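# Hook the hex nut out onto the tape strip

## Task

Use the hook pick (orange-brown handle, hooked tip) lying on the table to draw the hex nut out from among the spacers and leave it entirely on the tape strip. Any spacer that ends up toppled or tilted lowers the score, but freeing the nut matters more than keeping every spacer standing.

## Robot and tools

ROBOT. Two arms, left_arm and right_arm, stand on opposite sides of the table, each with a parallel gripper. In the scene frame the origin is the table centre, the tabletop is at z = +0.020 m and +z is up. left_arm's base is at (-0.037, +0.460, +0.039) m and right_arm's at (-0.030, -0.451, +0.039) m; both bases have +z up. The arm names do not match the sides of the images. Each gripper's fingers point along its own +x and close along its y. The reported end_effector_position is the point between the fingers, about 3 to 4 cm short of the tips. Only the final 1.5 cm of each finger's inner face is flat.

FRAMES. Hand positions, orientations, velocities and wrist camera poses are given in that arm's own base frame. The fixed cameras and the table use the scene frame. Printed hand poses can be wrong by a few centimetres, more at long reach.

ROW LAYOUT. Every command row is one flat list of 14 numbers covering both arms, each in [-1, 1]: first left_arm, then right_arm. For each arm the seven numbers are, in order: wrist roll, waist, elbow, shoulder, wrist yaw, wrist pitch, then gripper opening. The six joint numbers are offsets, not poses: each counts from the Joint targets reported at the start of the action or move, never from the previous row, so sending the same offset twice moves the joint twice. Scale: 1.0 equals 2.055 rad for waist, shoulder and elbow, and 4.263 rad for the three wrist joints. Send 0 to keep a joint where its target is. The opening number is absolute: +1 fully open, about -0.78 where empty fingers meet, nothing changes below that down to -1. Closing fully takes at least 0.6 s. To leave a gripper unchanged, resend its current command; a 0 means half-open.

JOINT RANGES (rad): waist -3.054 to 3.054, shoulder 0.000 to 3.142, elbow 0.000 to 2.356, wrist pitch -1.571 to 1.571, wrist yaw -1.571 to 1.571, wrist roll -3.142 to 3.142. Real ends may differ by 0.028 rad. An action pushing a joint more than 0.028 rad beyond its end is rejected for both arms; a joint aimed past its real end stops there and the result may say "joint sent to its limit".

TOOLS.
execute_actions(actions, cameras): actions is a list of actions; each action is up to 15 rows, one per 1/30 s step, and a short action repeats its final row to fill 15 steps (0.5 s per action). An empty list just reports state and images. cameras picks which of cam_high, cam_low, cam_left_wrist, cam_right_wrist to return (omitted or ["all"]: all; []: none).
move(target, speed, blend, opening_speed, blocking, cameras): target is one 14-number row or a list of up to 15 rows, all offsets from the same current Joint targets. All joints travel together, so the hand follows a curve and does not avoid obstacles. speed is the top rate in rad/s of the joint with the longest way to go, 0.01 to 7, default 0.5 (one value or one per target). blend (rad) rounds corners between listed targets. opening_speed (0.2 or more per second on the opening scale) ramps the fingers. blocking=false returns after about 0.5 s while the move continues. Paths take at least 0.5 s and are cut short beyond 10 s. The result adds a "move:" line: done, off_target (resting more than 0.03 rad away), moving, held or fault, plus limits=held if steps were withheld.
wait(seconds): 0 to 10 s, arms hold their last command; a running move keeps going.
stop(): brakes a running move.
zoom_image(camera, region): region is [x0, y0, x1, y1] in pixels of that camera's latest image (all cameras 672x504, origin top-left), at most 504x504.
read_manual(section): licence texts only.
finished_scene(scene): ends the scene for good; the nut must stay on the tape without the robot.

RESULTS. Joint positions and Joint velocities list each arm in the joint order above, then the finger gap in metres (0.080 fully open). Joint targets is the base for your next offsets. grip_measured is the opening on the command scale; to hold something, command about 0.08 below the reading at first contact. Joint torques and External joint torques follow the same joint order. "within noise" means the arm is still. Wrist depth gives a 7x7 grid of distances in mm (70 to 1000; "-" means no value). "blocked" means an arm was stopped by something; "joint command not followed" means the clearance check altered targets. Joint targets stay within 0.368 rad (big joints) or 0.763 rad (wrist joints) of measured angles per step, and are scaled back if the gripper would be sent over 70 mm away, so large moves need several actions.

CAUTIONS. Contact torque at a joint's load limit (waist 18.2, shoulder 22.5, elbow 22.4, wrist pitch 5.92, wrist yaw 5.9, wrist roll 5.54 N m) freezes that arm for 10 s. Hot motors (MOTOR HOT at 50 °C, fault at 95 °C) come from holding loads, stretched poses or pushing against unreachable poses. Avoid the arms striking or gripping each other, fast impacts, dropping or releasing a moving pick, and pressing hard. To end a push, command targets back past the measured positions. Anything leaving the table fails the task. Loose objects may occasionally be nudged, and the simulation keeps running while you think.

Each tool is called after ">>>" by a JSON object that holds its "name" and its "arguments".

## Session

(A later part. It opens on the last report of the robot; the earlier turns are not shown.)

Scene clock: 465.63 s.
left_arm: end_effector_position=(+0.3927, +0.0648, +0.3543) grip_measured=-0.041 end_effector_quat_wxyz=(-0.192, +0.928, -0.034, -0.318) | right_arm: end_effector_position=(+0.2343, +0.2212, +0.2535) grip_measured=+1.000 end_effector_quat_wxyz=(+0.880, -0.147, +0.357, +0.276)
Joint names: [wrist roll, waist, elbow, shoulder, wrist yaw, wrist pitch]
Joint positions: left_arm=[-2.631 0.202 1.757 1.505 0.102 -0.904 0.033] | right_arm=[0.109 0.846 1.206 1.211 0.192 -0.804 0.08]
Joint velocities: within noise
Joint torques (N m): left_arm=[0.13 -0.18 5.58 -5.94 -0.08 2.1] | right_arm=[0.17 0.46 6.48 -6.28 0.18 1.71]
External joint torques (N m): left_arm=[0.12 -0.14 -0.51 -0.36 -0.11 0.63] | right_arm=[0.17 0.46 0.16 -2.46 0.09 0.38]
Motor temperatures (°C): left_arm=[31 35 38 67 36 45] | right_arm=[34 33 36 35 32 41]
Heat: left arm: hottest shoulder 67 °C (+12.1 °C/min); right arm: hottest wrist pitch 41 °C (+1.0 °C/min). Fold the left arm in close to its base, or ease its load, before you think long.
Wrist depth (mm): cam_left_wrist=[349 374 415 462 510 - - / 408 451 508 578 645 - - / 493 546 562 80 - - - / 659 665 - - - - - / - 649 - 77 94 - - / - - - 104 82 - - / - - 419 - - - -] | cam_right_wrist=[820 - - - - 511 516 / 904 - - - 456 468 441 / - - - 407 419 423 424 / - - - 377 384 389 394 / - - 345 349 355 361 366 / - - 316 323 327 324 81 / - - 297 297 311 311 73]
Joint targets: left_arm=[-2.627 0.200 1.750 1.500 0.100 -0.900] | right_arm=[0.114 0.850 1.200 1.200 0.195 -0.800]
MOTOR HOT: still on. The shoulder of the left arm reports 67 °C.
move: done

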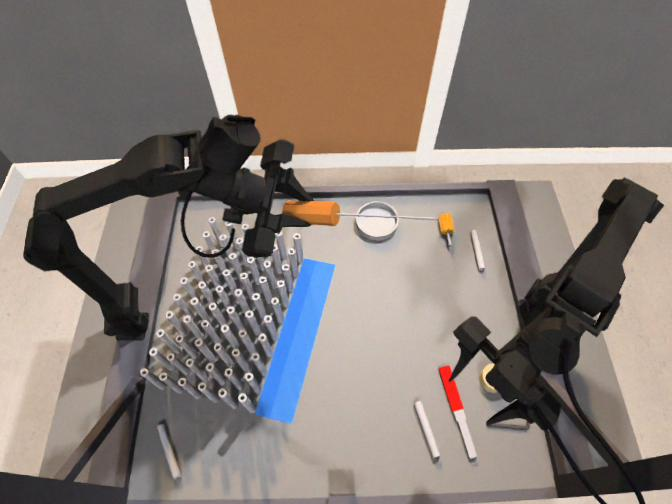

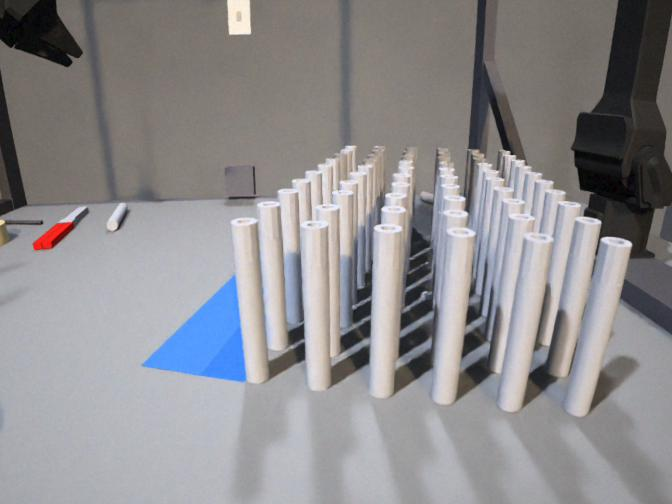

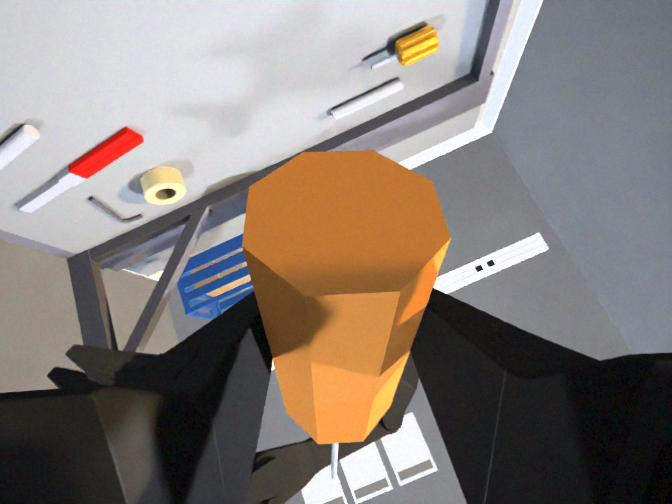

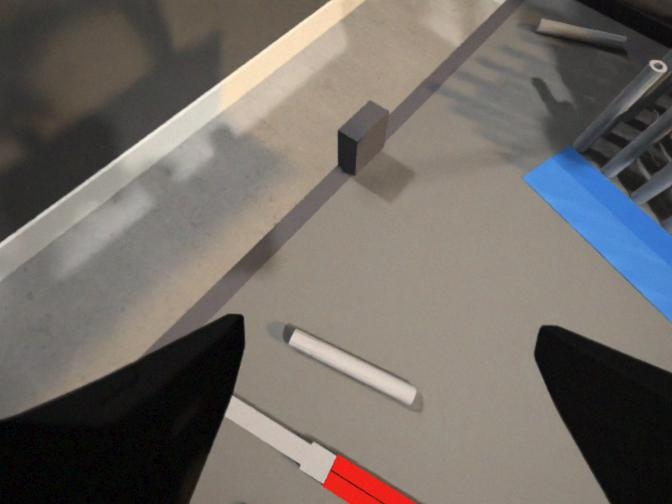

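>>> {"name": "move", "arguments": {"target": [0.4950, -0.2144, -0.1018, -0.2599, -0.1836, -0.0957, -0.15, 0, 0, 0, 0, 0, 0, 1], "speed": 0.9}}

Scene clock: 473.70 s.
left_arm: end_effector_position=(+0.1985, +0.0487, +0.3817) grip_measured=-0.041 end_effector_quat_wxyz=(+0.921, -0.083, +0.258, +0.279) | right_arm: end_effector_position=(+0.2343, +0.2212, +0.2535) grip_measured=+1.000 end_effector_quat_wxyz=(+0.880, -0.147, +0.357, +0.276)
Joint names: [wrist roll, waist, elbow, shoulder, wrist yaw, wrist pitch]
Joint positions: left_arm=[-0.523 -0.238 1.549 0.972 -0.677 -1.309 0.033] | right_arm=[0.109 0.846 1.206 1.211 0.192 -0.804 0.08]
Joint velocities: within noise
Joint torques (N m): left_arm=[0.2 -0.19 4.27 -1.18 -0.59 1.77] | right_arm=[0.17 0.46 6.48 -6.28 0.17 1.71]
External joint torques (N m): left_arm=[0.2 -0.2 -0.6 -0.5 -0.31 0.44] | right_arm=[0.16 0.46 0.18 -2.56 0.09 0.37]
Motor temperatures (°C): left_arm=[31 35 38 63 36 45] | right_arm=[34 33 36 35 32 42]
Heat: left arm: hottest shoulder 63 °C (+4.0 °C/min); right arm: hottest wrist pitch 42 °C (+1.0 °C/min). Fold the left arm in close to its base, or ease its load, before you think long.
Wrist depth (mm): cam_left_wrist=[970 - - - - - - / - - - 826 787 752 - / - - - 80 684 691 673 / - - - - 577 593 592 / - 520 - 77 94 537 533 / - - - 104 82 - - / - - 333 405 - - -] | cam_right_wrist=[833 - - - - 513 522 / 919 - - - 451 471 446 / - - - 404 416 423 422 / - - - 376 385 392 398 / - - 343 349 354 364 368 / - - 315 322 326 323 81 / - - 299 298 310 312 73]
Joint targets: left_arm=[-0.517 -0.241 1.541 0.966 -0.683 -1.308] | right_arm=[0.114 0.850 1.200 1.200 0.195 -0.800]
MOTOR HOT: still on. The shoulder of the left arm reports 63 °C.
move: done

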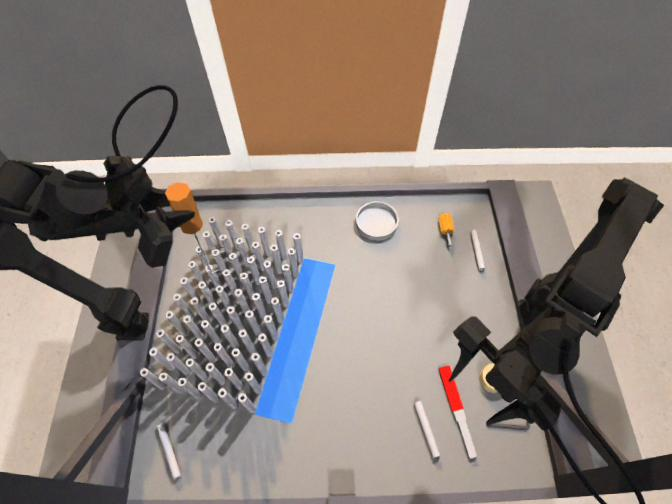

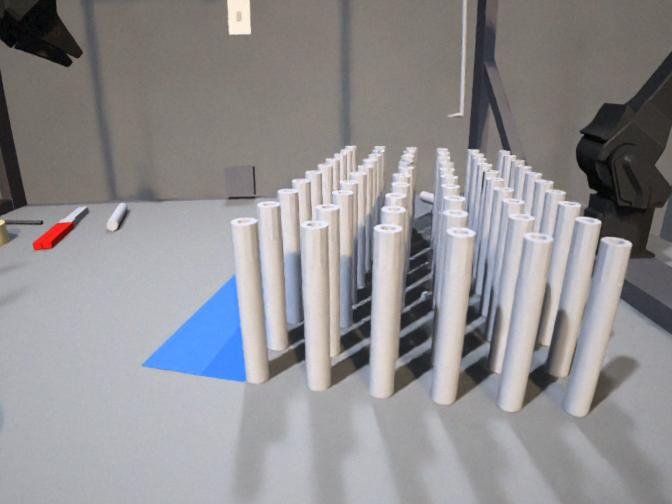

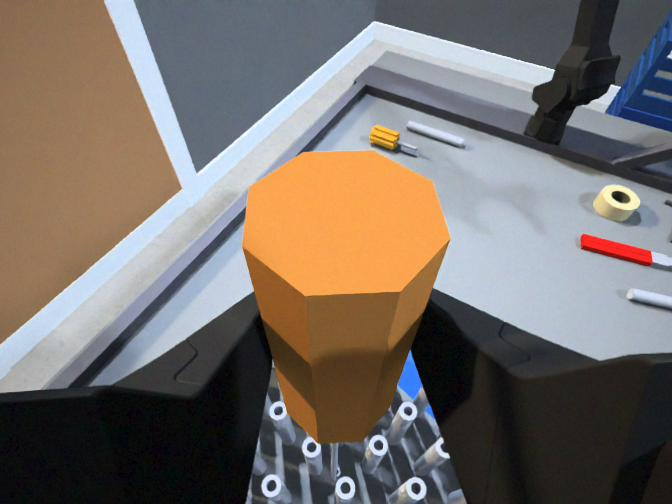

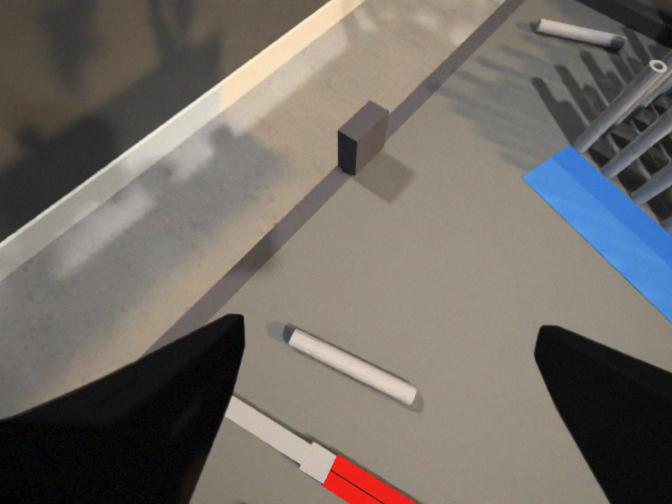

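>>> {"name": "move", "arguments": {"target": [0, 0, 0, 0, 0, 0, -0.15, 0, -0.4091, -0.0304, 0.2382, 0, 0.1917, 1], "speed": 0.8}}

Scene clock: 479.73 s.
left_arm: end_effector_position=(+0.1985, +0.0487, +0.3817) grip_measured=-0.041 end_effector_quat_wxyz=(+0.921, -0.083, +0.258, +0.279) | right_arm: end_effector_position=(+0.4767, -0.0252, +0.1812) grip_measured=+1.000 end_effector_quat_wxyz=(+0.961, +0.026, +0.256, -0.104)
Joint names: [wrist roll, waist, elbow, shoulder, wrist yaw, wrist pitch]
Joint positions: left_arm=[-0.523 -0.238 1.549 0.972 -0.677 -1.309 0.033] | right_arm=[0.11 0.009 1.141 1.685 0.196 0.013 0.08]
Joint velocities: within noise
Joint torques (N m): left_arm=[0.18 -0.19 4.3 -1.23 -0.57 1.79] | right_arm=[0.15 -0.04 6.86 -8.81 0.03 1.91]
External joint torques (N m): left_arm=[0.17 -0.19 -0.59 -0.56 -0.29 0.45] | right_arm=[0.14 -0.02 0.49 -1.62 -0.03 0.4]
Motor temperatures (°C): left_arm=[31 35 37 59 36 45] | right_arm=[34 33 36 35 32 42]
Heat: left arm: hottest shoulder 59 °C (-1.0 °C/min); right arm: hottest wrist pitch 42 °C (+1.0 °C/min). Fold the left arm in close to its base, or ease its load, before you think long.
Wrist depth (mm): cam_left_wrist=[968 - - - - - 267 / - - - 826 801 751 342 / - - - 81 367 348 653 / - - - - 576 583 565 / - 521 - 77 94 535 533 / - - - 104 82 - - / - - 331 405 - - -] | cam_right_wrist=[- - 385 578 - - - / 392 317 323 346 332 330 - / 262 260 280 268 318 272 398 / 232 249 260 242 288 247 339 / 286 252 284 261 285 230 290 / - - 257 264 266 255 81 / - - 233 237 238 239 73]
Joint targets: left_arm=[-0.517 -0.241 1.541 0.966 -0.683 -1.308] | right_arm=[0.115 0.009 1.137 1.689 0.195 0.018]
MOTOR HOT: still on. The shoulder of the left arm reports 59 °C.
move: done

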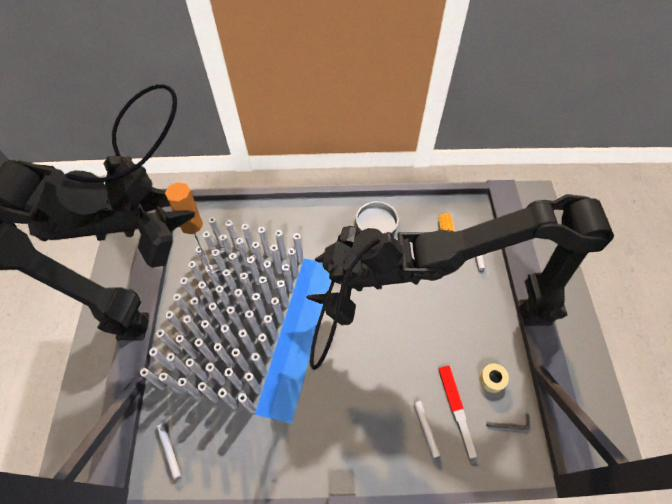

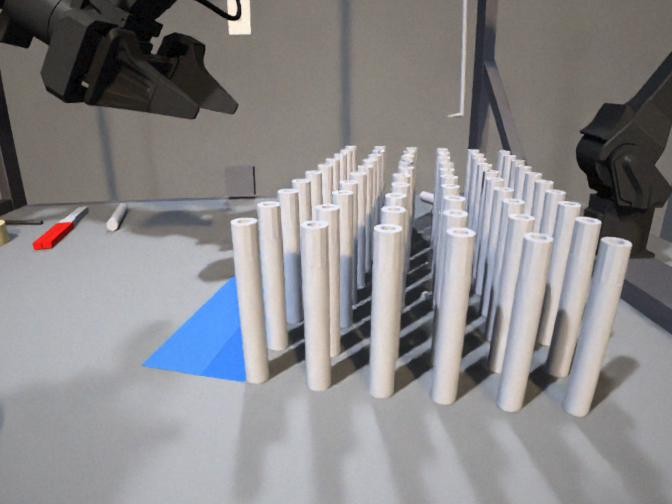

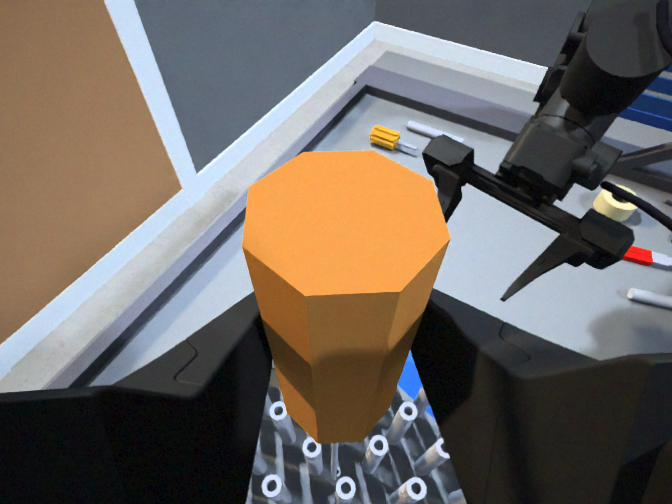

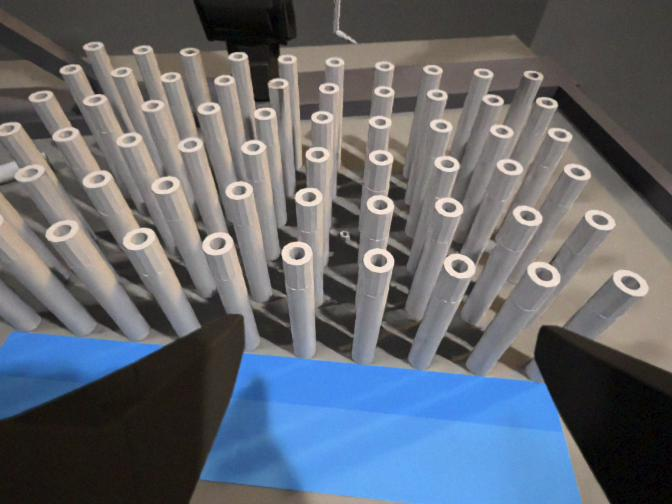

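>>> {"name": "zoom_image", "arguments": {"camera": "cam_right_wrist", "region": [280, 0, 430, 300]}}

>>> {"name": "zoom_image", "arguments": {"camera": "cam_left_wrist", "region": [230, 380, 450, 504]}}

Scaled by 1.680 from the camera's 672x504 image, which has a finer 960x720 frame.

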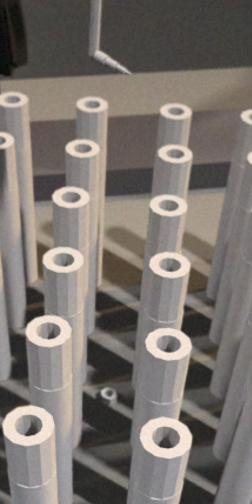

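Scaled by 2.291 from the camera's 672x504 image, which has a finer 960x720 frame.

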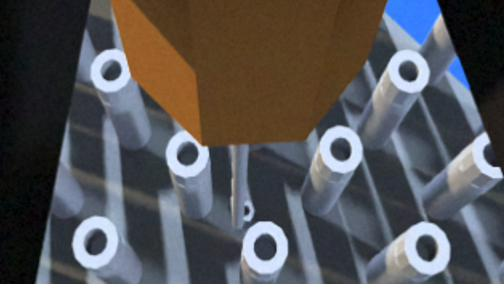

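>>> {"name": "move", "arguments": {"target": [0.0195, 0.0496, -0.0909, -0.0317, 0.0182, 0.0402, -0.15, 0, 0, 0, 0, 0, 0, 1], "speed": 0.3, "cameras": ["cam_left_wrist", "cam_right_wrist", "cam_low"]}}

>>> {"name": "zoom_image", "arguments": {"camera": "cam_right_wrist", "region": [280, 0, 430, 300]}}

>>> {"name": "zoom_image", "arguments": {"camera": "cam_left_wrist", "region": [230, 380, 450, 504]}}

Scene clock: 524.03 s.
left_arm: end_effector_position=(+0.2097, +0.0567, +0.3514) grip_measured=-0.041 end_effector_quat_wxyz=(+0.921, -0.080, +0.259, +0.280) | right_arm: end_effector_position=(+0.4767, -0.0252, +0.1812) grip_measured=+1.000 end_effector_quat_wxyz=(+0.961, +0.026, +0.256, -0.104)
Joint names: [wrist roll, waist, elbow, shoulder, wrist yaw, wrist pitch]
Joint positions: left_arm=[-0.44 -0.141 1.362 0.909 -0.605 -1.141 0.033] | right_arm=[0.11 0.009 1.141 1.685 0.196 0.013 0.08]
Joint velocities: within noise
Joint torques (N m): left_arm=[0.19 0.27 4.74 -1.58 -0.31 2.08] | right_arm=[0.15 0.06 6.84 -8.71 0.04 1.94]
External joint torques (N m): left_arm=[0.19 0.28 -0.67 -0.74 -0.07 0.69] | right_arm=[0.15 0.04 0.33 -1.35 -0.02 0.38]
Motor temperatures (°C): left_arm=[31 34 36 43 37 45] | right_arm=[34 33 37 38 32 42]
Heat: left arm: hottest wrist pitch 45 °C (+0.0 °C/min); right arm: hottest wrist pitch 42 °C (+1.0 °C/min).
Wrist depth (mm): cam_left_wrist=[957 - - - - - 255 / - - - 754 752 725 278 / - - - 81 340 331 315 / - - - - 539 555 323 / - 484 - 77 94 498 501 / - - - 104 82 - - / - - 359 378 - - -] | cam_right_wrist=[- - 377 - - - - / 392 320 321 336 330 336 - / 270 260 281 265 318 273 395 / 230 246 262 246 254 245 338 / 282 253 281 263 286 230 289 / - - 257 263 265 256 81 / - - 232 237 239 239 73]
Joint targets: left_arm=[-0.434 -0.138 1.354 0.901 -0.605 -1.137] | right_arm=[0.115 0.009 1.137 1.689 0.195 0.018]
MOTOR HOT: cleared for the motors of the left arm.
move: done
Images, in order (width x height): cam_low 672x504, cam_left_wrist 672x504, cam_right_wrist 672x504.

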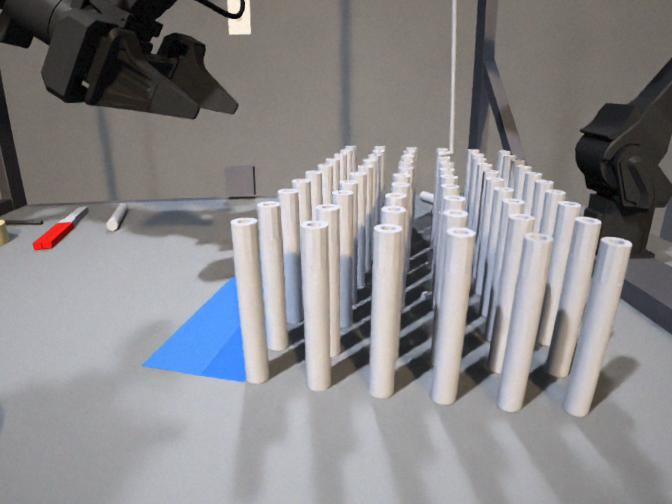

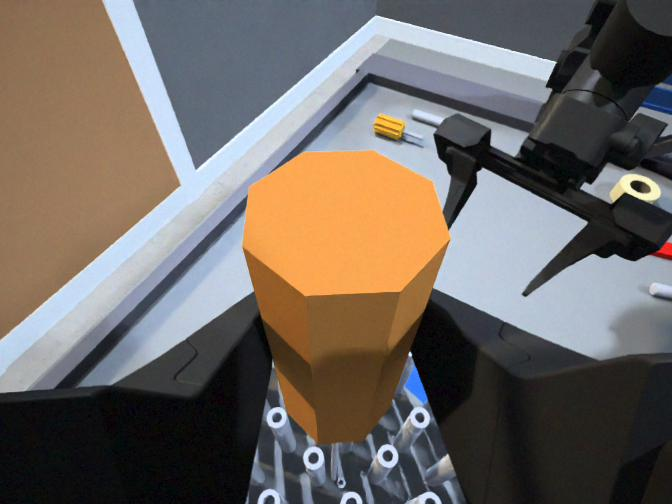

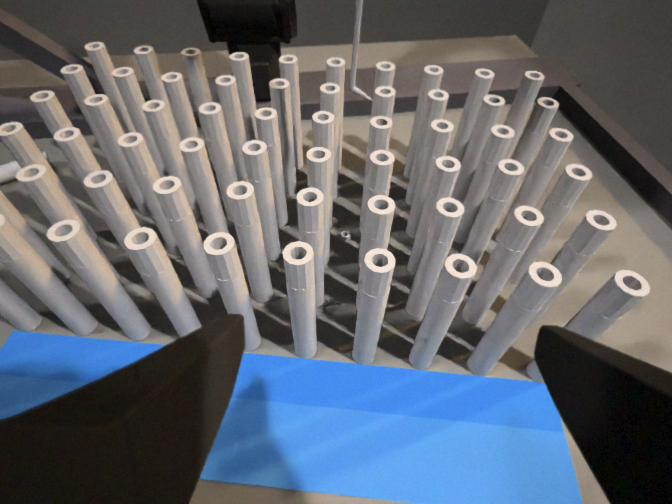

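Scaled by 1.680 from the camera's 672x504 image, which has a finer 960x720 frame.

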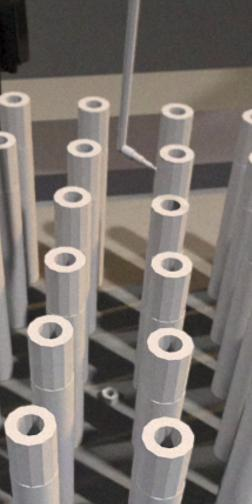

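Scaled by 2.291 from the camera's 672x504 image, which has a finer 960x720 frame.

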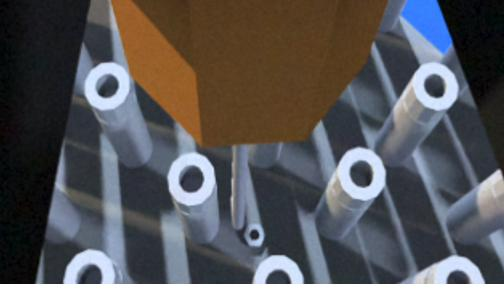

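>>> {"name": "move", "arguments": {"target": [0.0280, 0.0379, -0.0373, -0.0352, 0.0314, 0.0156, -0.15, 0, 0, 0, 0, 0, 0, 1], "speed": 0.3, "cameras": ["cam_left_wrist", "cam_right_wrist", "cam_low", "cam_high"]}}

>>> {"name": "zoom_image", "arguments": {"camera": "cam_right_wrist", "region": [290, 40, 420, 260]}}

>>> {"name": "zoom_image", "arguments": {"camera": "cam_left_wrist", "region": [230, 380, 450, 504]}}

>>> {"name": "zoom_image", "arguments": {"camera": "cam_high", "region": [150, 210, 290, 330]}}

Scene clock: 557.37 s.
left_arm: end_effector_position=(+0.2051, +0.0556, +0.3416) grip_measured=-0.041 end_effector_quat_wxyz=(+0.933, -0.069, +0.262, +0.238) | right_arm: end_effector_position=(+0.4767, -0.0252, +0.1812) grip_measured=+1.000 end_effector_quat_wxyz=(+0.961, +0.026, +0.256, -0.104)
Joint names: [wrist roll, waist, elbow, shoulder, wrist yaw, wrist pitch]
Joint positions: left_arm=[-0.321 -0.063 1.285 0.836 -0.472 -1.075 0.033] | right_arm=[0.11 0.009 1.141 1.685 0.196 0.013 0.08]
Joint velocities: within noise
Joint torques (N m): left_arm=[0.19 0.3 4.87 -1.23 -0.19 2.22] | right_arm=[0.16 0.06 6.84 -8.7 0.03 1.94]
External joint torques (N m): left_arm=[0.19 0.3 -0.65 -0.74 -0.01 0.74] | right_arm=[0.15 0.04 0.32 -1.35 -0.03 0.38]
Motor temperatures (°C): left_arm=[31 34 36 38 36 48] | right_arm=[34 33 37 39 32 43]
Heat: left arm: hottest wrist pitch 48 °C (+3.0 °C/min); right arm: hottest wrist pitch 43 °C (+1.0 °C/min).
Wrist depth (mm): cam_left_wrist=[- - - - - 649 285 / - - - 727 721 261 617 / - - - 81 342 591 304 / - - - - 527 524 546 / - 472 - 77 94 489 491 / - - 94 104 82 - - / - - 354 369 - - -] | cam_right_wrist=[- - 400 - - - - / 395 320 321 331 330 335 - / 270 261 280 266 318 273 396 / 231 246 263 247 253 245 339 / 285 254 282 262 285 231 290 / - - 258 263 266 255 81 / - - 232 237 239 238 73]
Joint targets: left_arm=[-0.315 -0.061 1.278 0.828 -0.471 -1.070] | right_arm=[0.115 0.009 1.137 1.689 0.195 0.018]
move: done

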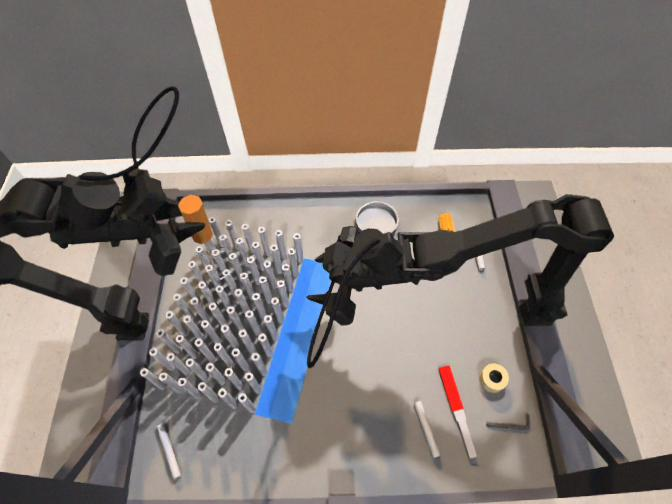

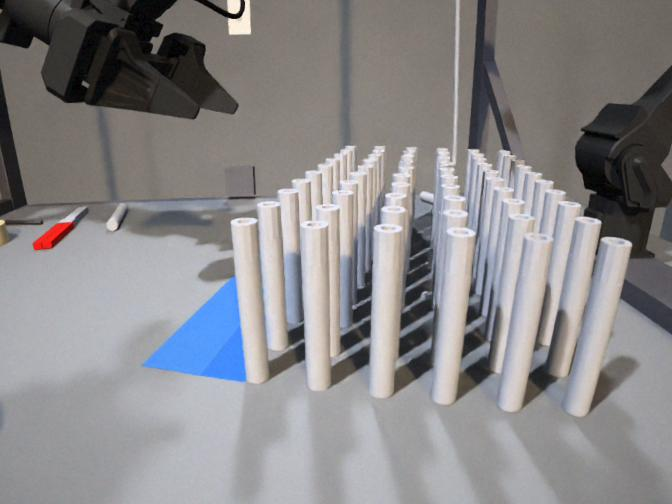

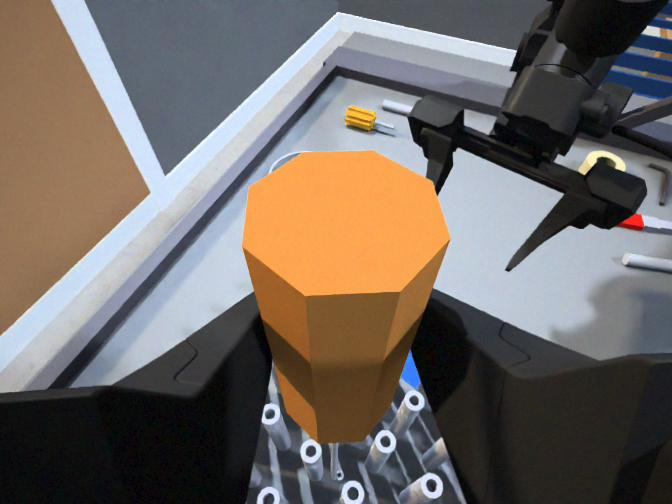

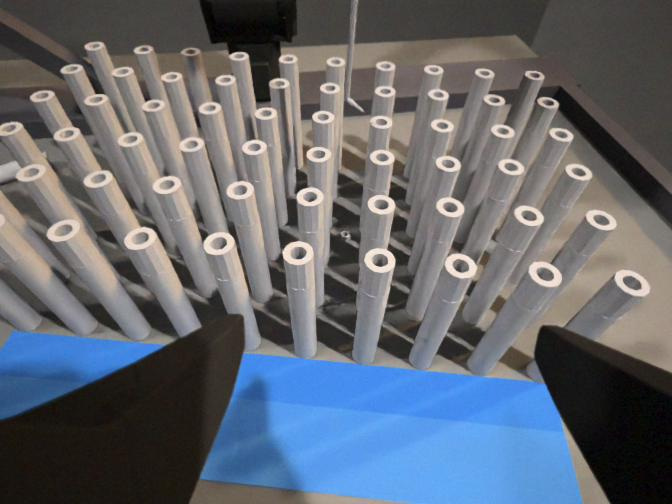

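Scaled by 2.291 from the camera's 672x504 image, which has a finer 960x720 frame.

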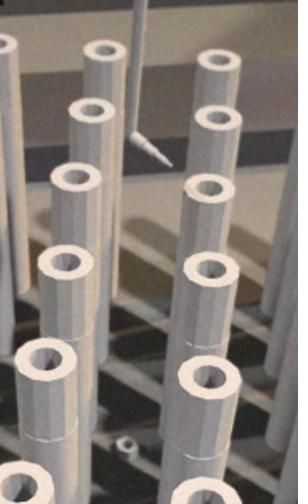

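Scaled by 2.291 from the camera's 672x504 image, which has a finer 960x720 frame.

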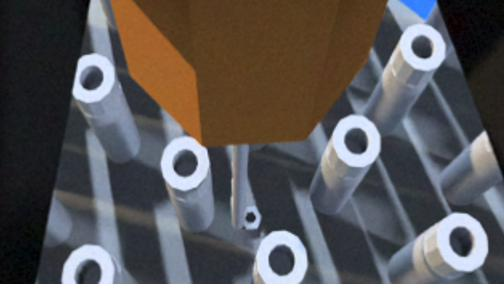

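Scaled by 3.600 from the camera's 672x504 image, which has a finer 960x720 frame.

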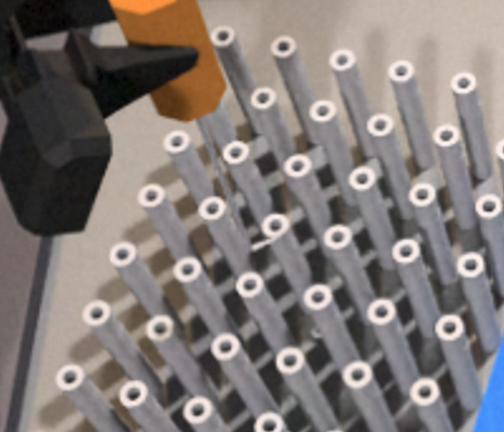

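>>> {"name": "move", "arguments": {"target": [0.0005, 0.0017, -0.0014, -0.0112, 0.0004, -0.0050, -0.15, 0, 0, 0, 0, 0, 0, 1], "speed": 0.2, "cameras": ["cam_right_wrist", "cam_high", "cam_left_wrist"]}}

>>> {"name": "zoom_image", "arguments": {"camera": "cam_right_wrist", "region": [290, 40, 420, 260]}}

>>> {"name": "zoom_image", "arguments": {"camera": "cam_high", "region": [180, 240, 250, 310]}}

>>> {"name": "zoom_image", "arguments": {"camera": "cam_left_wrist", "region": [260, 400, 420, 504]}}

Scene clock: 589.73 s.
left_arm: end_effector_position=(+0.1973, +0.0565, +0.3418) grip_measured=-0.041 end_effector_quat_wxyz=(+0.933, -0.069, +0.261, +0.238) | right_arm: end_effector_position=(+0.4767, -0.0252, +0.1812) grip_measured=+1.000 end_effector_quat_wxyz=(+0.961, +0.026, +0.256, -0.104)
Joint names: [wrist roll, waist, elbow, shoulder, wrist yaw, wrist pitch]
Joint positions: left_arm=[-0.319 -0.06 1.283 0.813 -0.47 -1.094 0.033] | right_arm=[0.11 0.009 1.141 1.685 0.196 0.013 0.08]
Joint velocities: within noise
Joint torques (N m): left_arm=[0.2 0.27 4.81 -0.92 -0.2 1.99] | right_arm=[0.16 0.07 6.84 -8.69 0.04 1.93]
External joint torques (N m): left_arm=[0.19 0.25 -0.62 -0.62 -0.01 0.51] | right_arm=[0.16 0.07 0.37 -1.38 -0.03 0.38]
Motor temperatures (°C): left_arm=[31 34 36 36 36 50] | right_arm=[34 33 37 39 32 43]
Heat: left arm: hottest wrist pitch 50 °C (+4.0 °C/min); right arm: hottest wrist pitch 43 °C (+1.0 °C/min). Fold the left arm in close to its base, or ease its load, before you think long.
Wrist depth (mm): cam_left_wrist=[- - - - - 840 287 / - - - 725 716 271 611 / - - - 81 369 589 594 / - - - - 531 528 546 / - 474 - 77 94 491 491 / - - - 104 82 - - / - - 329 371 - - -] | cam_right_wrist=[- - 403 - - - - / 395 321 323 332 329 336 - / 269 261 281 265 317 274 397 / 231 246 264 245 253 245 340 / 283 253 281 262 285 231 290 / - - 256 264 267 254 81 / - - 232 236 239 240 73]
Joint targets: left_arm=[-0.313 -0.057 1.275 0.805 -0.470 -1.092] | right_arm=[0.115 0.009 1.137 1.689 0.195 0.018]
MOTOR HOT: the wrist pitch of the left arm reports 50 °C; the controller stops that arm at 95 °C. To cool a motor, set the load down, stop pushing, or move to a pose that needs little force.
move: done
Images, in order (width x height): cam_high 672x504, cam_left_wrist 672x504, cam_right_wrist 672x504.

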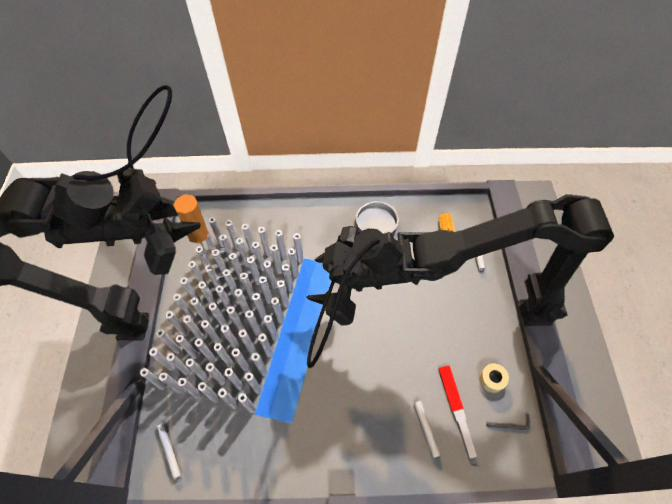

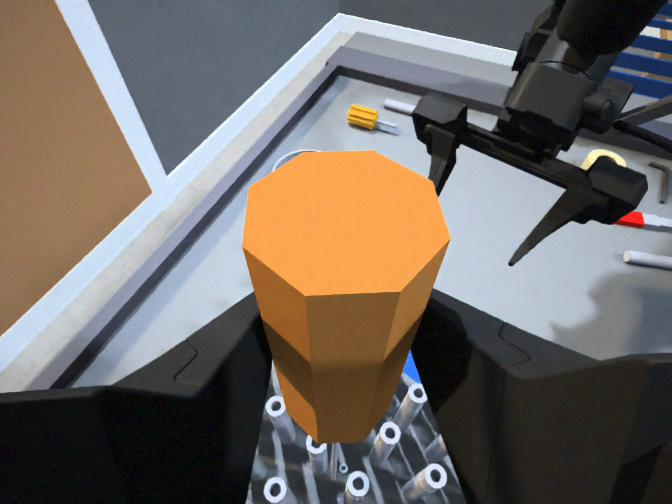

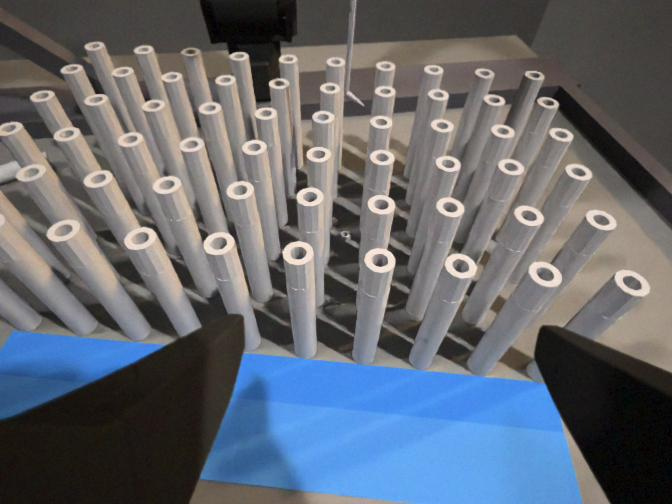

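Scaled by 2.291 from the camera's 672x504 image, which has a finer 960x720 frame.

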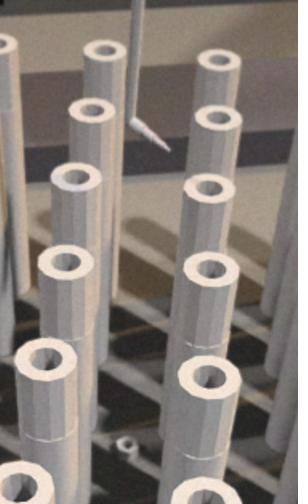

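Scaled by 7.200 from the camera's 672x504 image, which has a finer 960x720 frame.

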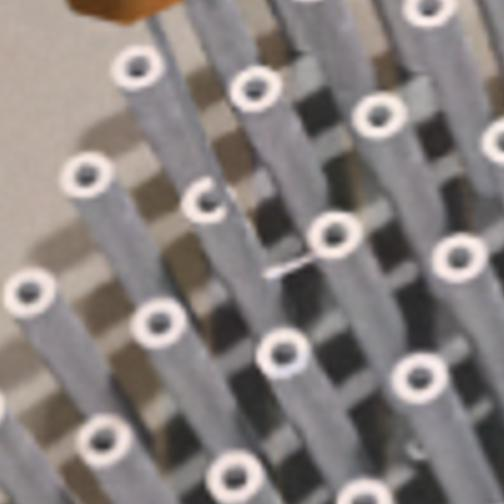

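Scaled by 3.150 from the camera's 672x504 image, which has a finer 960x720 frame.

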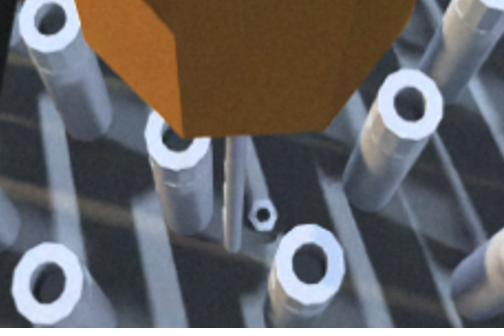

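>>> {"name": "move", "arguments": {"target": [[0, 0, -0.0629, -0.0291, 0, 0.0165, -0.15, 0, 0, 0, 0, 0, 0, 1], [0, 0, -0.1227, -0.0563, 0, 0.0322, -0.15, 0, 0, 0, 0, 0, 0, 1]], "speed": 0.25, "blend": [0.02, 0], "cameras": ["cam_right_wrist", "cam_low", "cam_left_wrist"]}}

>>> {"name": "zoom_image", "arguments": {"camera": "cam_right_wrist", "region": [290, 80, 410, 260]}}

>>> {"name": "zoom_image", "arguments": {"camera": "cam_left_wrist", "region": [260, 400, 420, 504]}}

Scene clock: 613.63 s.
left_arm: end_effector_position=(+0.1968, +0.0565, +0.2918) grip_measured=-0.041 end_effector_quat_wxyz=(+0.933, -0.068, +0.262, +0.238) | right_arm: end_effector_position=(+0.4767, -0.0252, +0.1812) grip_measured=+1.000 end_effector_quat_wxyz=(+0.961, +0.026, +0.256, -0.104)
Joint names: [wrist roll, waist, elbow, shoulder, wrist yaw, wrist pitch]
Joint positions: left_arm=[-0.318 -0.06 1.031 0.697 -0.47 -0.959 0.033] | right_arm=[0.11 0.009 1.141 1.685 0.196 0.013 0.08]
Joint velocities: within noise
Joint torques (N m): left_arm=[0.17 0.3 5.2 -0.8 -0.22 2.21] | right_arm=[0.15 0.08 6.88 -8.7 0.04 1.95]
External joint torques (N m): left_arm=[0.16 0.3 -0.66 -0.67 -0.04 0.74] | right_arm=[0.15 0.1 0.41 -1.36 -0.03 0.4]
Motor temperatures (°C): left_arm=[31 34 37 35 36 49] | right_arm=[33 33 38 39 32 43]
Heat: left arm: hottest wrist pitch 49 °C (+1.0 °C/min); right arm: hottest wrist pitch 43 °C (+1.0 °C/min). Fold the left arm in close to its base, or ease its load, before you think long.
Wrist depth (mm): cam_left_wrist=[- - - 793 801 275 222 / - - - 651 612 310 278 / - - - 81 534 553 524 / - 460 - - 466 480 482 / 408 431 - 77 94 433 434 / - - - 104 82 - - / - - 258 328 - - -] | cam_right_wrist=[- - 402 - - - - / 394 322 322 332 330 336 - / 268 260 279 263 316 273 396 / 230 245 265 246 253 246 338 / 284 253 282 263 284 230 290 / - - 256 263 266 255 81 / - - 231 236 238 239 73]
Joint targets: left_arm=[-0.313 -0.057 1.023 0.690 -0.470 -0.954] | right_arm=[0.115 0.009 1.137 1.689 0.195 0.018]
MOTOR HOT: still on. The wrist pitch of the left arm reports 49 °C.
move: done
Images, in order (width x height): cam_low 672x504, cam_left_wrist 672x504, cam_right_wrist 672x504.

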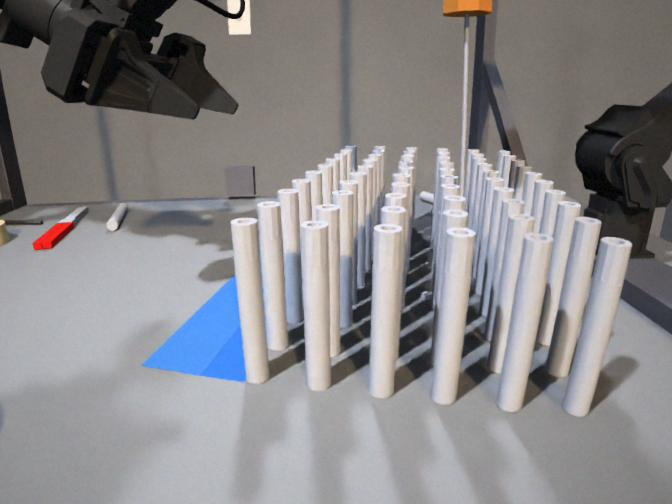

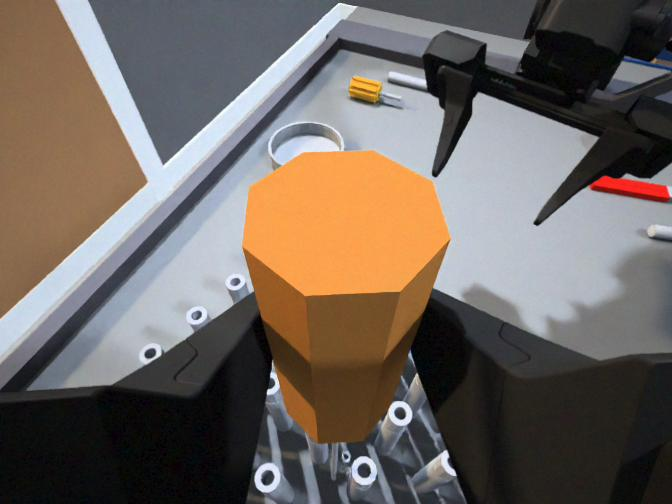

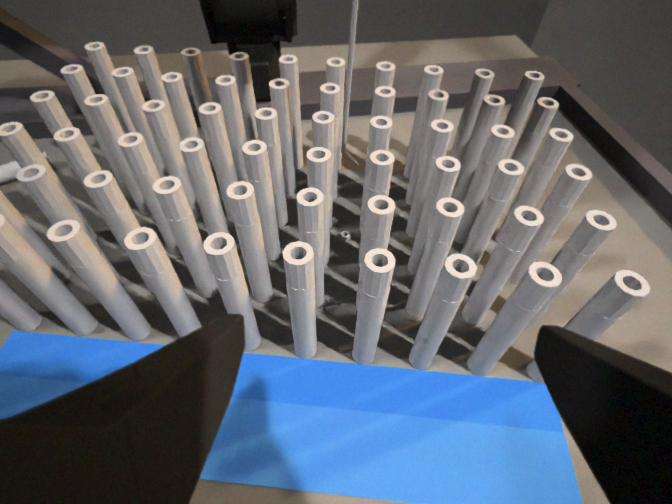

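Scaled by 2.800 from the camera's 672x504 image, which has a finer 960x720 frame.

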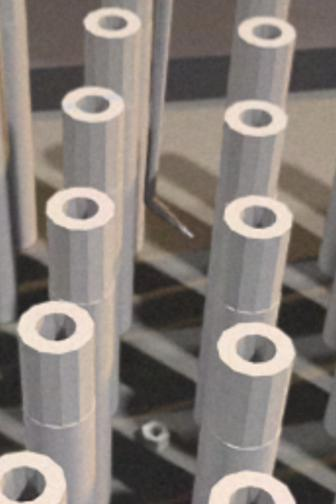

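Scaled by 3.150 from the camera's 672x504 image, which has a finer 960x720 frame.

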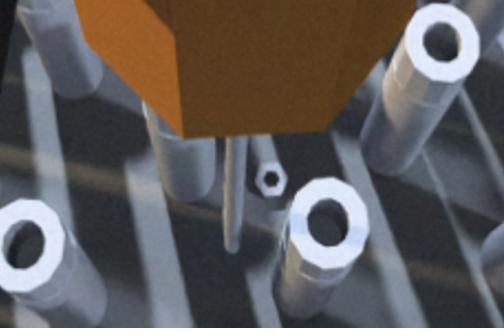

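>>> {"name": "zoom_image", "arguments": {"camera": "cam_low", "region": [400, 0, 540, 200]}}

>>> {"name": "zoom_image", "arguments": {"camera": "cam_right_wrist", "region": [310, 100, 400, 200]}}

Scaled by 2.520 from the camera's 672x504 image, which has a finer 960x720 frame.

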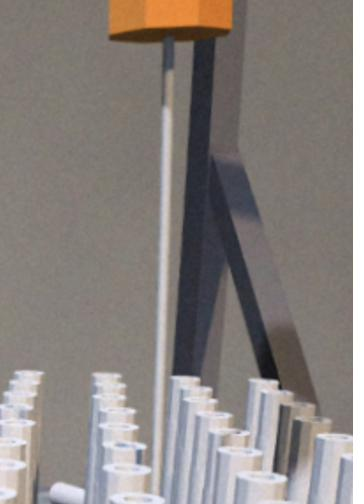

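Scaled by 5.040 from the camera's 672x504 image, which has a finer 960x720 frame.

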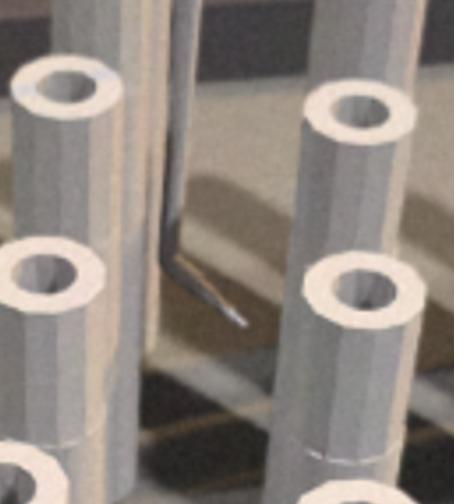

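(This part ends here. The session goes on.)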